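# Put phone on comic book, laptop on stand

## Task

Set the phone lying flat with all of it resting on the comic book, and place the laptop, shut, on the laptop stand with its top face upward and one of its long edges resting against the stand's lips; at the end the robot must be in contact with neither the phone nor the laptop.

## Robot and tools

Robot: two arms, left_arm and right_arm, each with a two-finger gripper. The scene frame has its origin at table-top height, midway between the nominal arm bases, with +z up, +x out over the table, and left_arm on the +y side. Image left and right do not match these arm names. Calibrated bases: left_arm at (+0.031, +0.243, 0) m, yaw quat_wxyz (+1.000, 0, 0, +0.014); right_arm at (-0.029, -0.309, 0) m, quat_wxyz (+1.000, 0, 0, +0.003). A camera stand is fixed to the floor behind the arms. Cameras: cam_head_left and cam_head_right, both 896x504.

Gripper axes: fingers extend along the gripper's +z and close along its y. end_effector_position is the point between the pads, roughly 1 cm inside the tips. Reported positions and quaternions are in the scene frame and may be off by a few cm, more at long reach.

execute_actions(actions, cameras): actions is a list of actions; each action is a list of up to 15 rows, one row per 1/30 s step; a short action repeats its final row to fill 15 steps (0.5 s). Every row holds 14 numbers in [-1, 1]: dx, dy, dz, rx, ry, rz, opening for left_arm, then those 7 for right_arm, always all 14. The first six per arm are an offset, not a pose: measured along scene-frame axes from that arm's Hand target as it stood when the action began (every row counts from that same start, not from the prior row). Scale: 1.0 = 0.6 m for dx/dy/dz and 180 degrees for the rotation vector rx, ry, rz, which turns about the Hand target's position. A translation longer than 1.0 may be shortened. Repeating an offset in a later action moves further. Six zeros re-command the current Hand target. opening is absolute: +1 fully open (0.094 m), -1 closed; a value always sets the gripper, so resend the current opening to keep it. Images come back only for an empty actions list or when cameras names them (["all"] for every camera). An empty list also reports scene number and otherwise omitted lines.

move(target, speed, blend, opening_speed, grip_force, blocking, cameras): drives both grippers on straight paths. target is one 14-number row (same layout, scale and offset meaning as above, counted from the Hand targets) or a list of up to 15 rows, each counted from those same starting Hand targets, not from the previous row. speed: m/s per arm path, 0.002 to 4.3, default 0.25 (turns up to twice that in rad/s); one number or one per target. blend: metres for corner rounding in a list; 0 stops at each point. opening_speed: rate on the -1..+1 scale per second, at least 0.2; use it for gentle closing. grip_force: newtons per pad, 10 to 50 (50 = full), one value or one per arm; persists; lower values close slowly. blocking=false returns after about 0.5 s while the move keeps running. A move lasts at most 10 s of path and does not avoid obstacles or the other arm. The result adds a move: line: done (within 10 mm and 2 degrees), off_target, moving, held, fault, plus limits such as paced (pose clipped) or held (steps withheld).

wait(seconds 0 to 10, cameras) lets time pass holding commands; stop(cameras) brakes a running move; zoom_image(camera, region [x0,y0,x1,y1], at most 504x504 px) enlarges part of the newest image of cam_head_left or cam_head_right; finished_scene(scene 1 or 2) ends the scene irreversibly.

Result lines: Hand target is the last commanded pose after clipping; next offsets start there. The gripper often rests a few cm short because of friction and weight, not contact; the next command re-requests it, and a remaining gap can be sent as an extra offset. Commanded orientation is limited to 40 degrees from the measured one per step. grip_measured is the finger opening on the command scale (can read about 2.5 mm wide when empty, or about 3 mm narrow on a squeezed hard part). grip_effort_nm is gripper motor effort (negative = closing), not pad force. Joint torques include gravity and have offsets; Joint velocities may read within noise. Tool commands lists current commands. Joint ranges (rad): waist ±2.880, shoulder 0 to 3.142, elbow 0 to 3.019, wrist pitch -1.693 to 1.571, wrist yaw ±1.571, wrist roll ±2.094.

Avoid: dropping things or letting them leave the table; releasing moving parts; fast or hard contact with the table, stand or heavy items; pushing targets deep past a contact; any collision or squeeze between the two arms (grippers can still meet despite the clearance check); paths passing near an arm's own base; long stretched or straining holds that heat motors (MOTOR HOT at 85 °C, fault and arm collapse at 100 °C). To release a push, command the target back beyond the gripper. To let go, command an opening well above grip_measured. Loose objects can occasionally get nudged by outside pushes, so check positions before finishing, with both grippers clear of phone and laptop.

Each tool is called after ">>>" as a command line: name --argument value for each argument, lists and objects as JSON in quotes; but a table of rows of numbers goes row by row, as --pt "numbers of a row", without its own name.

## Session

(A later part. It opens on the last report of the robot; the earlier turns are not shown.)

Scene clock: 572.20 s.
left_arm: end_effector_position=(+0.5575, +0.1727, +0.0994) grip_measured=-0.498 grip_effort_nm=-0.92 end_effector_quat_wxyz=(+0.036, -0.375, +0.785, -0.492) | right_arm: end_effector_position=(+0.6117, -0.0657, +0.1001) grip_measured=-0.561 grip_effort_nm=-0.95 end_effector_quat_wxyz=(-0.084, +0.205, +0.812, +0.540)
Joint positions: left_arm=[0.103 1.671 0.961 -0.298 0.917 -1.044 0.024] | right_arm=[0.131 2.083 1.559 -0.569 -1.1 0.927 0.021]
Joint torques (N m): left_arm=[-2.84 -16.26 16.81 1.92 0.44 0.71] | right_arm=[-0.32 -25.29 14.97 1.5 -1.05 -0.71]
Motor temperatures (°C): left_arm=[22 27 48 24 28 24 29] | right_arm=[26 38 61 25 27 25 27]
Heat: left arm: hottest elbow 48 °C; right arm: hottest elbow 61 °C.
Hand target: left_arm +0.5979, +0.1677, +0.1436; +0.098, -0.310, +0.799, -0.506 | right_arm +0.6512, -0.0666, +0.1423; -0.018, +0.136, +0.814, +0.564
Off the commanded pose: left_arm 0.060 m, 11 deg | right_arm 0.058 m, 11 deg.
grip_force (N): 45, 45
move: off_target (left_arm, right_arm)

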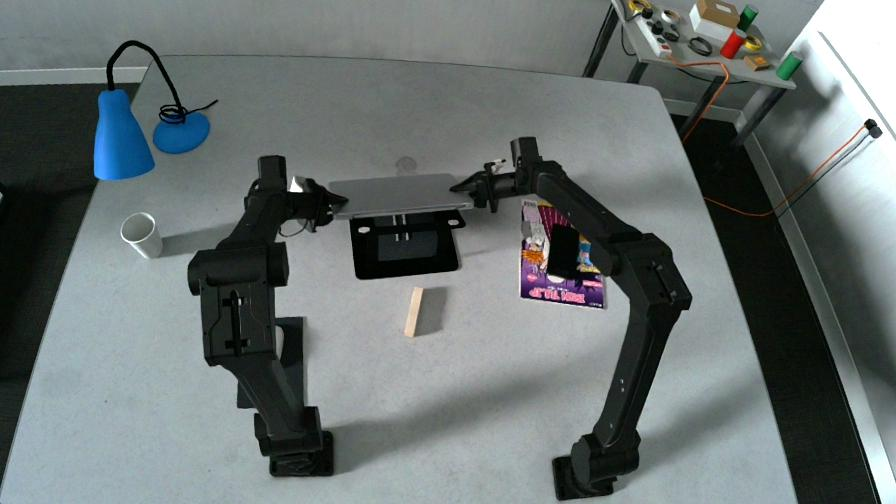

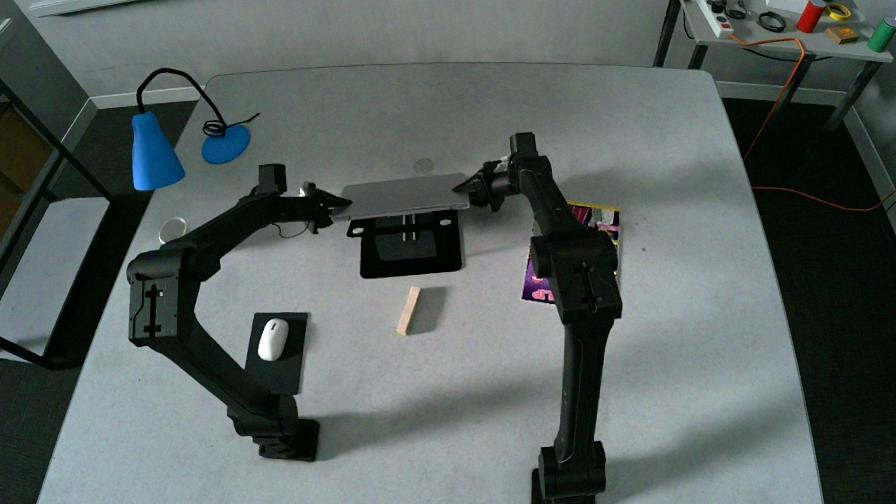

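>>> move --target '[0.017,0,-0.015,0,0,0,-0.7,0.017,0,-0.015,0,0,0,-0.7]' --speed 0.03 --cameras '["cam_head_left","cam_head_right"]'

>>> zoom_image --camera "cam_head_left" --region '[310, 150, 510, 290]'

>>> zoom_image --camera "cam_head_right" --region '[310, 150, 510, 290]'

Scene clock: 581.03 s.
left_arm: end_effector_position=(+0.5667, +0.1734, +0.0967) grip_measured=-0.498 grip_effort_nm=-0.92 end_effector_quat_wxyz=(+0.040, -0.372, +0.785, -0.494) | right_arm: end_effector_position=(+0.6205, -0.0648, +0.0983) grip_measured=-0.561 grip_effort_nm=-0.95 end_effector_quat_wxyz=(-0.082, +0.201, +0.810, +0.544)
Joint positions: left_arm=[0.103 1.696 0.981 -0.283 0.92 -1.044 0.024] | right_arm=[0.129 2.107 1.59 -0.569 -1.109 0.925 0.021]
Joint torques (N m): left_arm=[-3.19 -15.5 16.99 2.19 0.3 0.62] | right_arm=[-0.32 -25.05 15.58 1.43 -0.79 -0.71]
Motor temperatures (°C): left_arm=[22 28 48 24 28 24 29] | right_arm=[26 38 60 25 27 25 27]
Heat: left arm: hottest elbow 48 °C; right arm: hottest elbow 60 °C.
Hand target: left_arm +0.6080, +0.1676, +0.1344; +0.098, -0.310, +0.799, -0.506 | right_arm +0.6613, -0.0664, +0.1332; -0.018, +0.136, +0.814, +0.564
Off the commanded pose: left_arm 0.056 m, 10 deg | right_arm 0.054 m, 11 deg.
grip_force (N): 45, 45
move: off_target (left_arm, right_arm)

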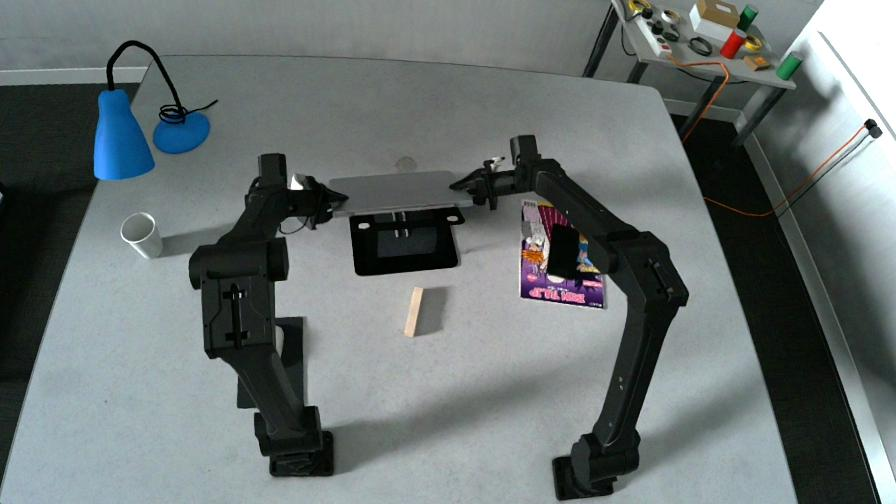

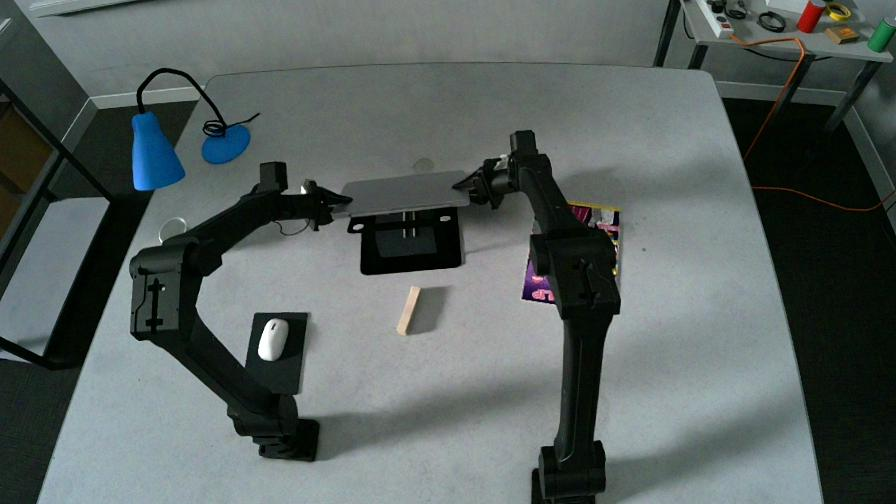

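Scaled by 2.520.

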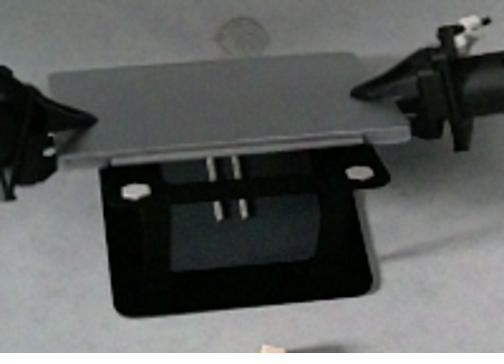

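Scaled by 2.520.

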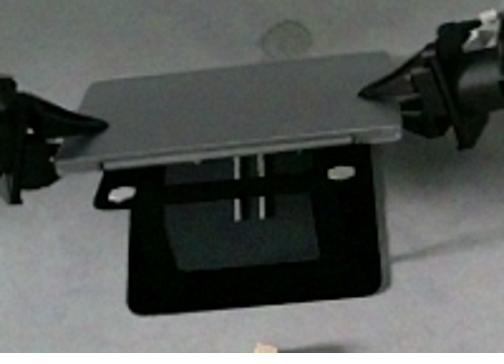

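>>> move --target '[-0.012,0,-0.03,0,-0.012,0,-0.7,-0.012,0,-0.03,0,-0.012,0,-0.7]' --speed 0.03 --cameras '["cam_head_left","cam_head_right"]'

>>> zoom_image --camera "cam_head_left" --region '[310, 150, 510, 290]'

>>> zoom_image --camera "cam_head_right" --region '[310, 150, 510, 290]'

Scene clock: 596.87 s.
left_arm: end_effector_position=(+0.5775, +0.1737, +0.0925) grip_measured=-0.498 grip_effort_nm=-0.92 end_effector_quat_wxyz=(+0.060, -0.358, +0.784, -0.504) | right_arm: end_effector_position=(+0.6286, -0.0645, +0.0952) grip_measured=-0.561 grip_effort_nm=-0.95 end_effector_quat_wxyz=(-0.061, +0.188, +0.811, +0.550)
Joint positions: left_arm=[0.102 1.722 0.981 -0.2 0.926 -1.049 0.024] | right_arm=[0.129 2.117 1.59 -0.511 -1.103 0.923 0.021]
Joint torques (N m): left_arm=[-3.43 -16.67 11.92 2.96 0.21 0.7] | right_arm=[-0.03 -24.94 12.04 2.37 -0.82 -0.77]
Motor temperatures (°C): left_arm=[22 28 50 24 27 24 29] | right_arm=[26 38 62 25 27 25 27]
Heat: left arm: hottest elbow 50 °C; right arm: hottest elbow 62 °C.
Hand target: left_arm +0.6008, +0.1676, +0.1165; +0.113, -0.301, +0.797, -0.511 | right_arm +0.6542, -0.0665, +0.1153; -0.003, +0.125, +0.815, +0.566
Off the commanded pose: left_arm 0.034 m, 9 deg | right_arm 0.032 m, 10 deg.
grip_force (N): 45, 45
move: off_target (left_arm, right_arm)

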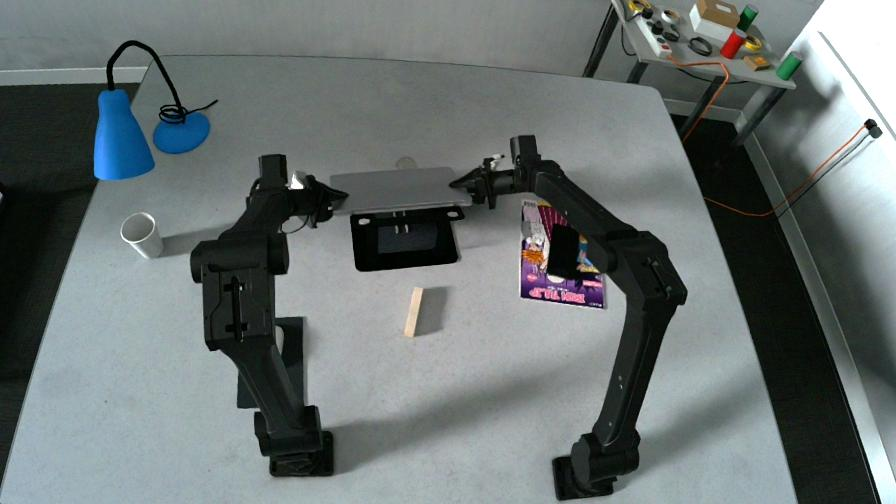

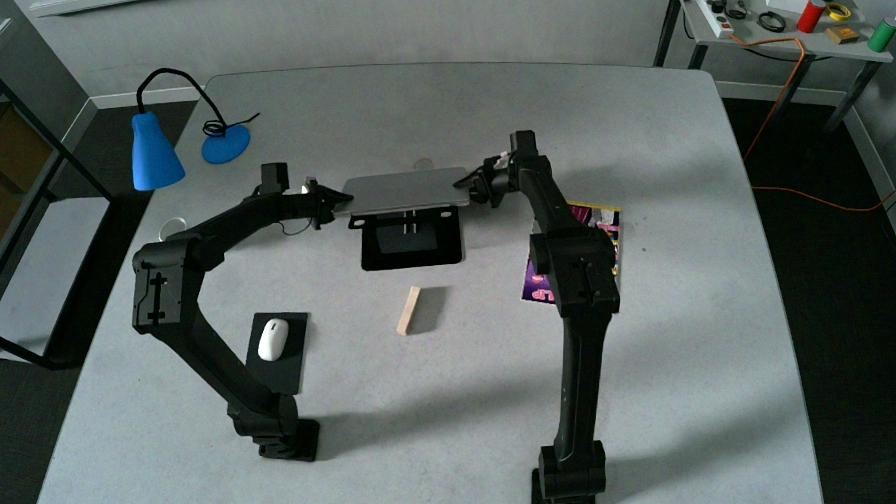

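Scaled by 2.520.

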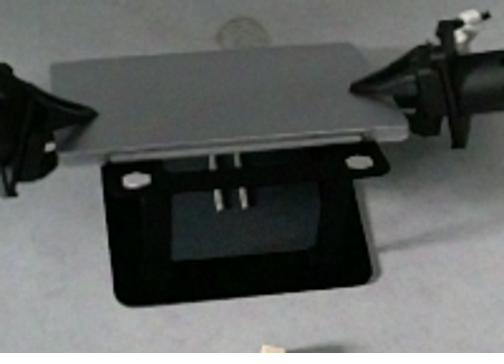

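Scaled by 2.520.

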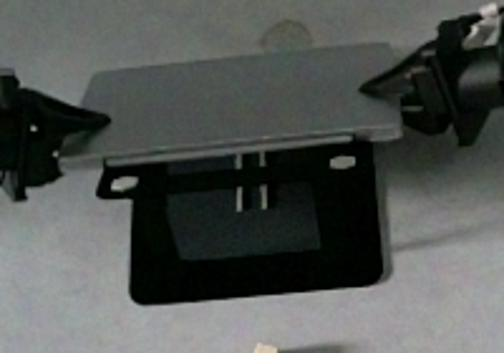

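>>> move --target '[-0.012,0,-0.02,0,0,0,-0.7,-0.012,0,-0.02,0,0,0,-0.7]' --speed 0.03

>>> move --target '[0,0,0,0,0,0,-0.38,0,0,0,0,0,0,-0.42]' --opening_speed 0.2 --cameras '["cam_head_left","cam_head_right"]'

>>> zoom_image --camera "cam_head_left" --region '[310, 150, 510, 290]'

>>> zoom_image --camera "cam_head_right" --region '[310, 150, 510, 290]'

Scene clock: 605.70 s.
left_arm: end_effector_position=(+0.5820, +0.1738, +0.0915) grip_measured=-0.498 grip_effort_nm=-0.92 end_effector_quat_wxyz=(+0.068, -0.354, +0.782, -0.508) | right_arm: end_effector_position=(+0.6327, -0.0640, +0.0958) grip_measured=-0.562 grip_effort_nm=-0.95 end_effector_quat_wxyz=(-0.052, +0.184, +0.811, +0.553)
Joint positions: left_arm=[0.101 1.732 0.981 -0.164 0.927 -1.058 0.024] | right_arm=[0.129 2.12 1.59 -0.479 -1.102 0.931 0.021]
Joint torques (N m): left_arm=[-2.73 -16.44 9.62 3.11 0.2 0.86] | right_arm=[-0.09 -25 9.84 2.41 -0.84 -0.8]
Motor temperatures (°C): left_arm=[22 28 48 24 27 24 29] | right_arm=[26 38 61 25 27 25 27]
Heat: left arm: hottest elbow 48 °C; right arm: hottest elbow 61 °C.
Hand target: left_arm +0.5936, +0.1675, +0.1045; +0.113, -0.301, +0.797, -0.512 | right_arm +0.6470, -0.0665, +0.1033; -0.003, +0.125, +0.815, +0.566
Off the commanded pose: left_arm 0.018 m, 8 deg | right_arm 0.016 m, 9 deg.
grip_force (N): 45, 45
move: off_target (left_arm, right_arm)

Scene clock: 607.83 s.
left_arm: end_effector_position=(+0.5840, +0.1747, +0.0910) grip_measured=-0.382 grip_effort_nm=0.10 end_effector_quat_wxyz=(+0.089, -0.329, +0.793, -0.504) | right_arm: end_effector_position=(+0.6322, -0.0631, +0.0973) grip_measured=-0.421 grip_effort_nm=0.04 end_effector_quat_wxyz=(-0.027, +0.142, +0.816, +0.560)
Joint positions: left_arm=[0.101 1.734 0.981 -0.153 0.922 -0.997 0.029] | right_arm=[0.129 2.121 1.59 -0.474 -1.114 0.837 0.027]
Joint torques (N m): left_arm=[-1.61 -16.21 9.5 2.59 0.51 0.23] | right_arm=[-0.03 -24.82 10.26 1.91 -0.56 -0.11]
Motor temperatures (°C): left_arm=[22 28 48 24 27 24 29] | right_arm=[26 39 61 25 27 25 27]
Heat: left arm: hottest elbow 48 °C; right arm: hottest elbow 61 °C.
Hand target: left_arm +0.5936, +0.1676, +0.1045; +0.113, -0.301, +0.797, -0.512 | right_arm +0.6470, -0.0665, +0.1033; -0.003, +0.125, +0.815, +0.566
Off the commanded pose: left_arm 0.018 m, 4 deg | right_arm 0.016 m, 4 deg.
grip_force (N): 45, 45
move: off_target (left_arm, right_arm)

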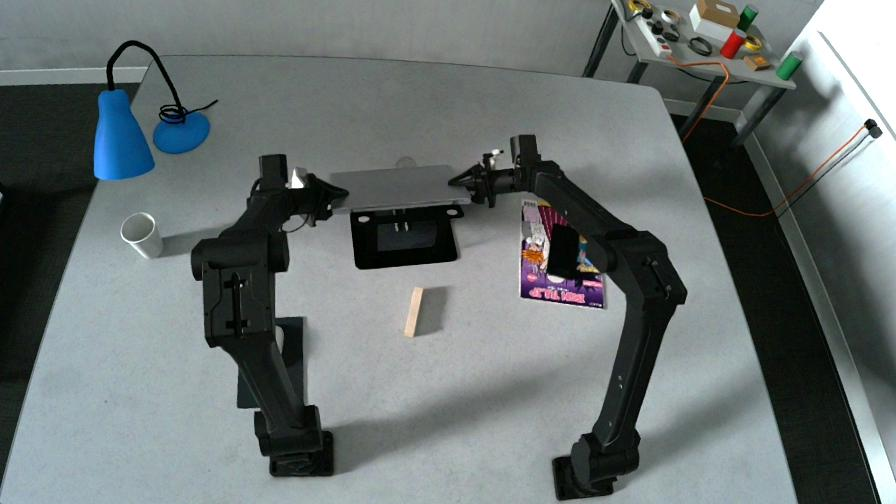

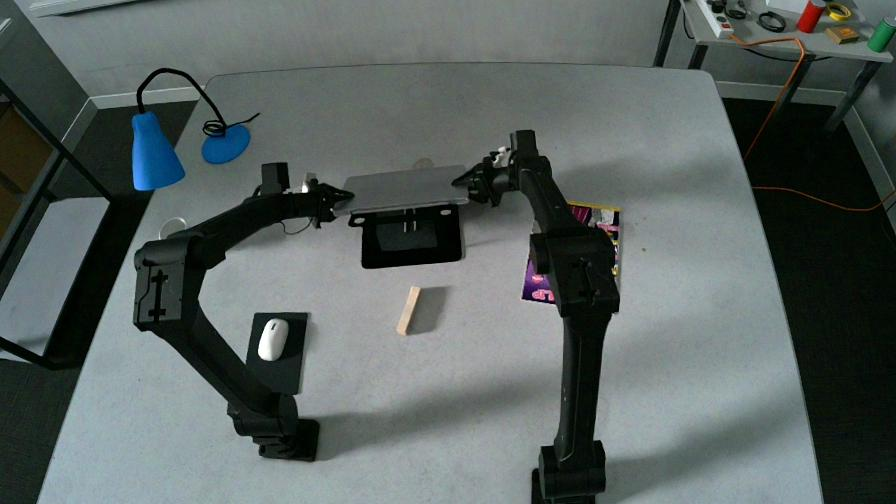

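Scaled by 2.520.

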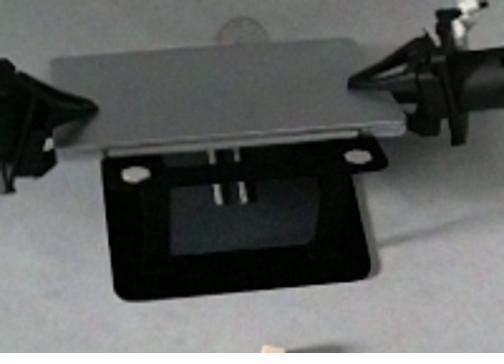

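Scaled by 2.520.

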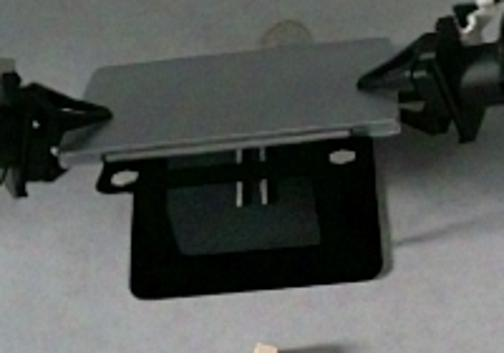

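>>> move --target '[-0.005,0,-0.01,0,0,0,-0.12,-0.005,0,-0.01,0,0,0,-0.12]' --opening_speed 0.2 --speed 0.02 --cameras '["cam_head_left","cam_head_right"]'

>>> zoom_image --camera "cam_head_left" --region '[310, 150, 510, 290]'

>>> zoom_image --camera "cam_head_right" --region '[310, 150, 510, 290]'

Scene clock: 612.40 s.
left_arm: end_effector_position=(+0.5873, +0.1741, +0.0938) grip_measured=-0.122 grip_effort_nm=0.13 end_effector_quat_wxyz=(+0.103, -0.317, +0.794, -0.508) | right_arm: end_effector_position=(+0.6356, -0.0625, +0.0999) grip_measured=-0.122 grip_effort_nm=0.06 end_effector_quat_wxyz=(-0.015, +0.132, +0.815, +0.564)
Joint positions: left_arm=[0.1 1.734 0.979 -0.12 0.923 -0.989 0.041] | right_arm=[0.129 2.121 1.59 -0.445 -1.116 0.832 0.041]
Joint torques (N m): left_arm=[-2.37 -15.91 8.69 2.17 0.44 0.2] | right_arm=[-0.03 -24.64 9.24 1.73 -0.48 0.02]
Motor temperatures (°C): left_arm=[22 28 47 24 27 24 29] | right_arm=[26 39 60 25 27 25 27]
Heat: left arm: hottest elbow 47 °C; right arm: hottest elbow 60 °C.
Hand target: left_arm +0.5906, +0.1676, +0.0985; +0.113, -0.301, +0.797, -0.512 | right_arm +0.6440, -0.0665, +0.0973; -0.003, +0.125, +0.815, +0.566
Off the commanded pose: left_arm 0.009 m, 2 deg | right_arm 0.010 m, 2 deg.
grip_force (N): 45, 45
move: done

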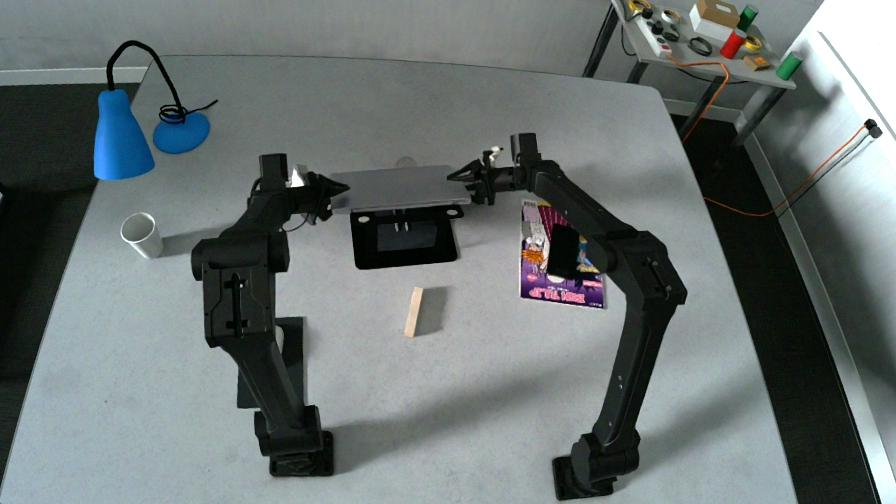

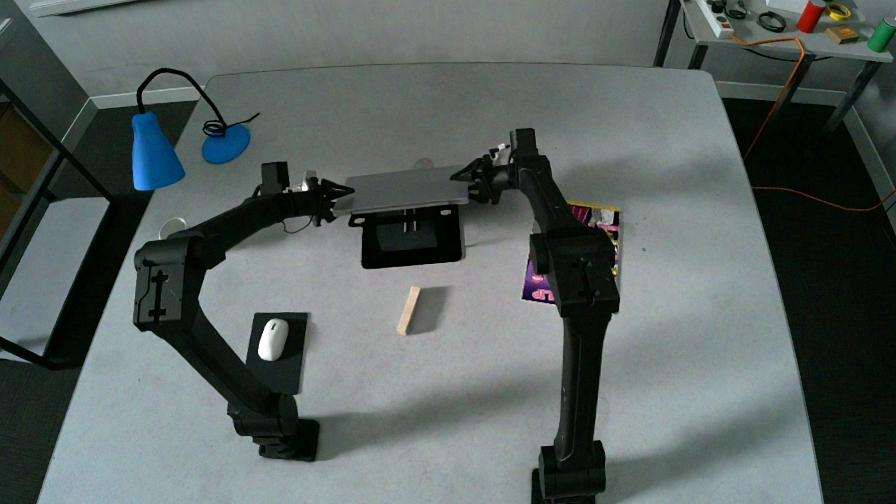

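Scaled by 2.520.

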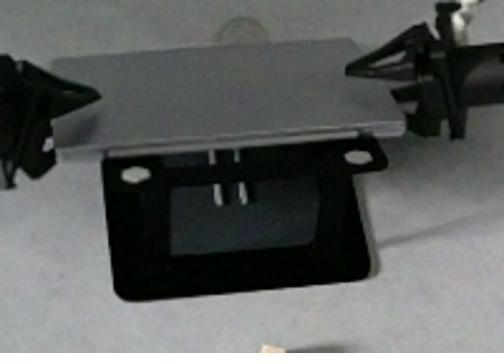

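Scaled by 2.520.

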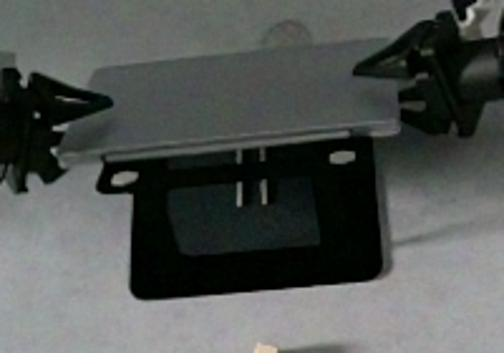

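>>> move --pt "0 0.12 0 0 0 0 -0.12 0 -0.12 0 0 0 0 -0.12" --pt "-0.08 0.2 0.2 0 0 0 -0.12 -0.08 -0.22 0.2 0 0 0 -0.12" --pt "-0.5 0.22 0.25 0 0 0 -0.5 -0.5 -0.3 0.25 0 0 0 -0.5" --speed '[0.04,0.12,0.2]' --blend '[0.005,0.03,0]' --cameras '["cam_head_left","cam_head_right"]'

>>> zoom_image --camera "cam_head_left" --region '[310, 150, 510, 290]'

>>> zoom_image --camera "cam_head_right" --region '[310, 150, 510, 290]'

Scene clock: 623.23 s.
left_arm: end_effector_position=(+0.2942, +0.2971, +0.2486) grip_measured=-0.498 grip_effort_nm=-0.08 end_effector_quat_wxyz=(+0.122, -0.303, +0.800, -0.503) | right_arm: end_effector_position=(+0.3462, -0.2422, +0.2515) grip_measured=-0.499 grip_effort_nm=-0.08 end_effector_quat_wxyz=(+0.002, +0.117, +0.816, +0.566)
Joint positions: left_arm=[0.773 1.102 0.835 -1.669 1.051 0.29 0.024] | right_arm=[-0.264 1.404 1.055 -1.51 -1.187 -0.17 0.024]
Joint torques (N m): left_arm=[-0.62 -6.18 8.77 -0.66 0.37 0.2] | right_arm=[-0.32 -12.22 7.24 -0.58 -0.47 0.02]
Motor temperatures (°C): left_arm=[22 28 45 24 27 24 29] | right_arm=[26 40 57 25 26 25 27]
Heat: left arm: hottest elbow 45 °C; right arm: hottest elbow 57 °C.
Hand target: left_arm +0.2906, +0.2995, +0.2485; +0.113, -0.301, +0.797, -0.512 | right_arm +0.3440, -0.2465, +0.2472; -0.003, +0.125, +0.815, +0.566
Off the commanded pose: left_arm 0.004 m, 1 deg | right_arm 0.006 m, 1 deg.
joint sent to its limit (left arm) — joint 4 (wrist pitch), lower limit. The joint targets still meet the commanded pose.
grip_force (N): 45, 45
move: done

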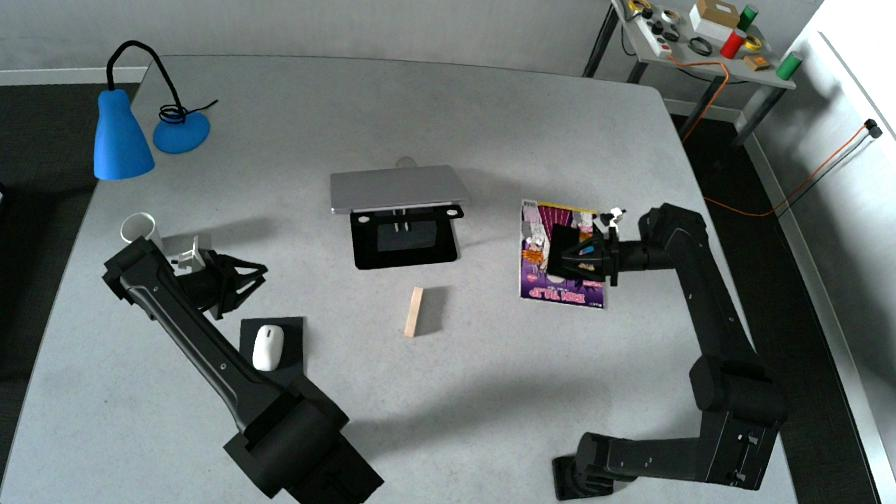

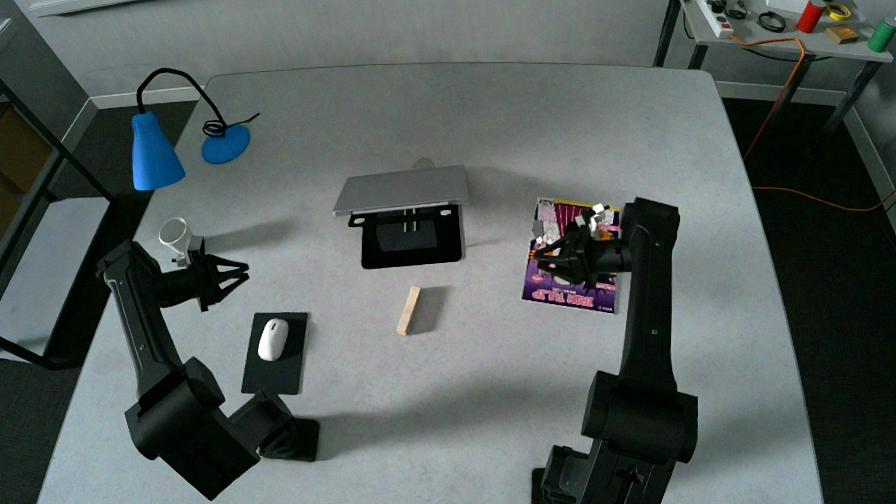

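Scaled by 2.520.

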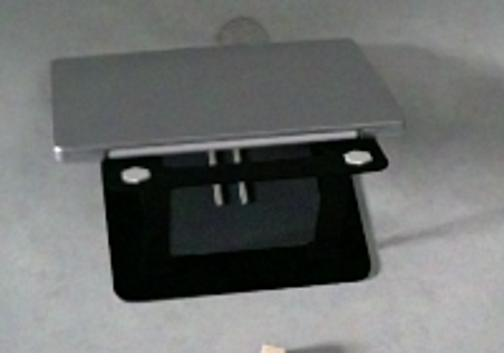

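Scaled by 2.520.

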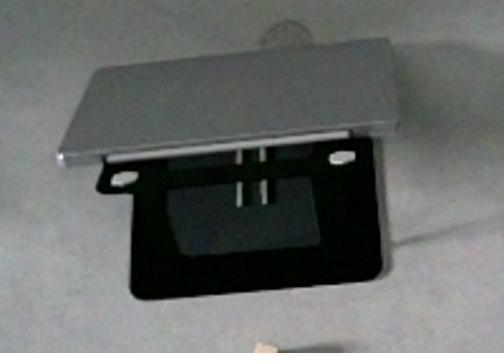

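>>> move --target '[0,0,0,0,0,0,-0.5,-0.2,0,0,0,0,0,-0.5]' --speed 0.2 --cameras '["cam_head_left","cam_head_right"]'

>>> zoom_image --camera "cam_head_left" --region '[310, 140, 630, 320]'

>>> zoom_image --camera "cam_head_right" --region '[320, 150, 480, 220]'

Scene clock: 654.00 s.
left_arm: end_effector_position=(+0.2942, +0.2971, +0.2486) grip_measured=-0.498 grip_effort_nm=-0.08 end_effector_quat_wxyz=(+0.122, -0.303, +0.800, -0.503) | right_arm: end_effector_position=(+0.2301, -0.2442, +0.2488) grip_measured=-0.499 grip_effort_nm=-0.08 end_effector_quat_wxyz=(+0.022, +0.135, +0.822, +0.552)
Joint positions: left_arm=[0.773 1.102 0.835 -1.669 1.051 0.29 0.024] | right_arm=[-0.389 1.097 0.793 -1.671 -1.134 -0.317 0.024]
Joint torques (N m): left_arm=[-0.85 -6.24 8.99 -0.51 0.41 0.16] | right_arm=[-0.62 -8.29 6.67 -0.77 -0.44 0.05]
Motor temperatures (°C): left_arm=[22 27 41 24 27 24 28] | right_arm=[26 39 49 25 26 24 26]
Heat: left arm: hottest elbow 41 °C; right arm: hottest elbow 49 °C.
Hand target: left_arm +0.2906, +0.2995, +0.2485; +0.113, -0.301, +0.797, -0.512 | right_arm +0.2240, -0.2465, +0.2473; -0.003, +0.125, +0.815, +0.566
Off the commanded pose: left_arm 0.004 m, 1 deg | right_arm 0.007 m, 4 deg.
joint sent to its limit (left arm) — joint 4 (wrist pitch), lower limit. The joint targets still meet the commanded pose.
joint sent to its limit (right arm) — joint 4 (wrist pitch), lower limit. The joint targets are off in orientation, not in position.
grip_force (N): 45, 45
move: off_target (right_arm)

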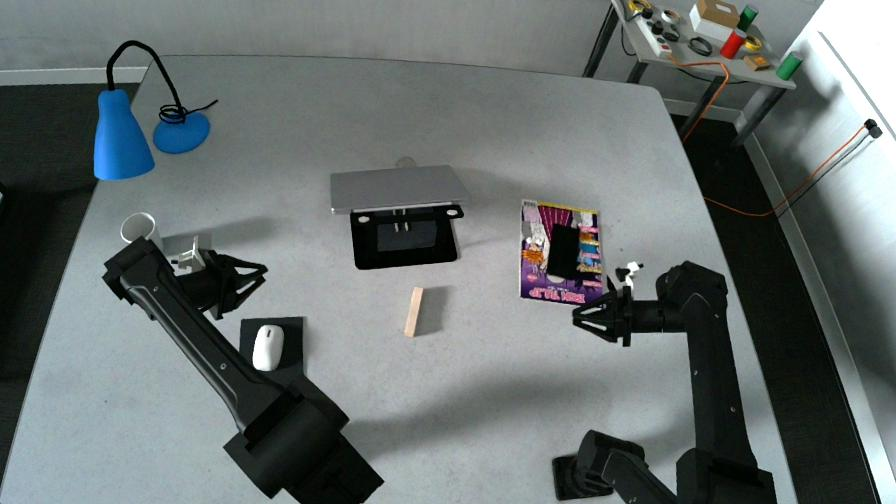

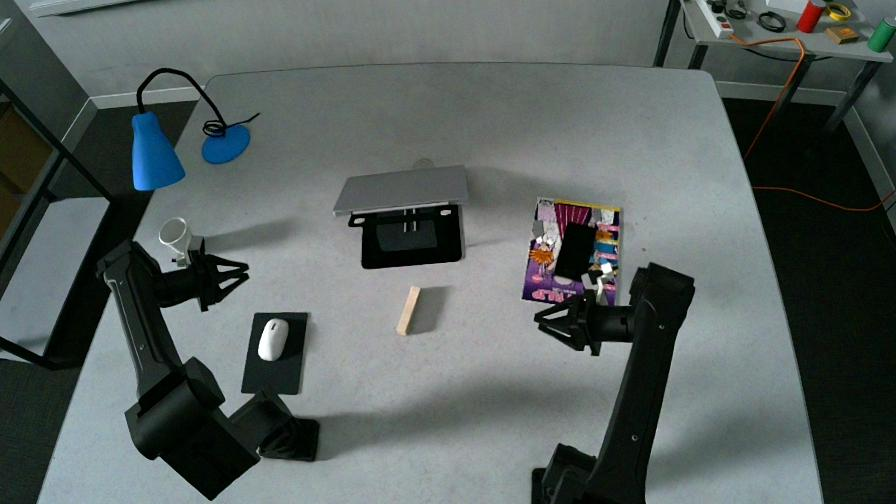

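Scaled by 1.575.

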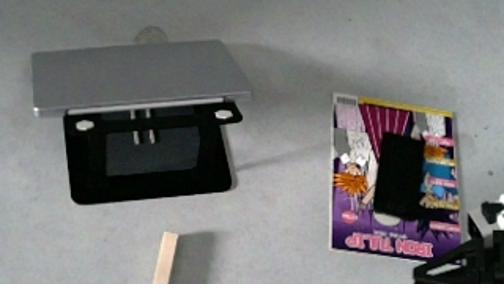

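Scaled by 3.150.

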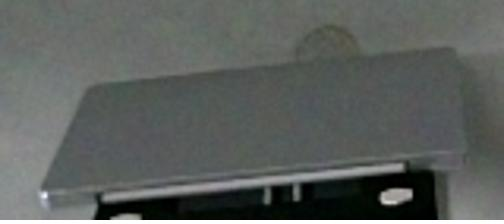

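>>> finished_scene --scene 2

The scene is finished: the task was done.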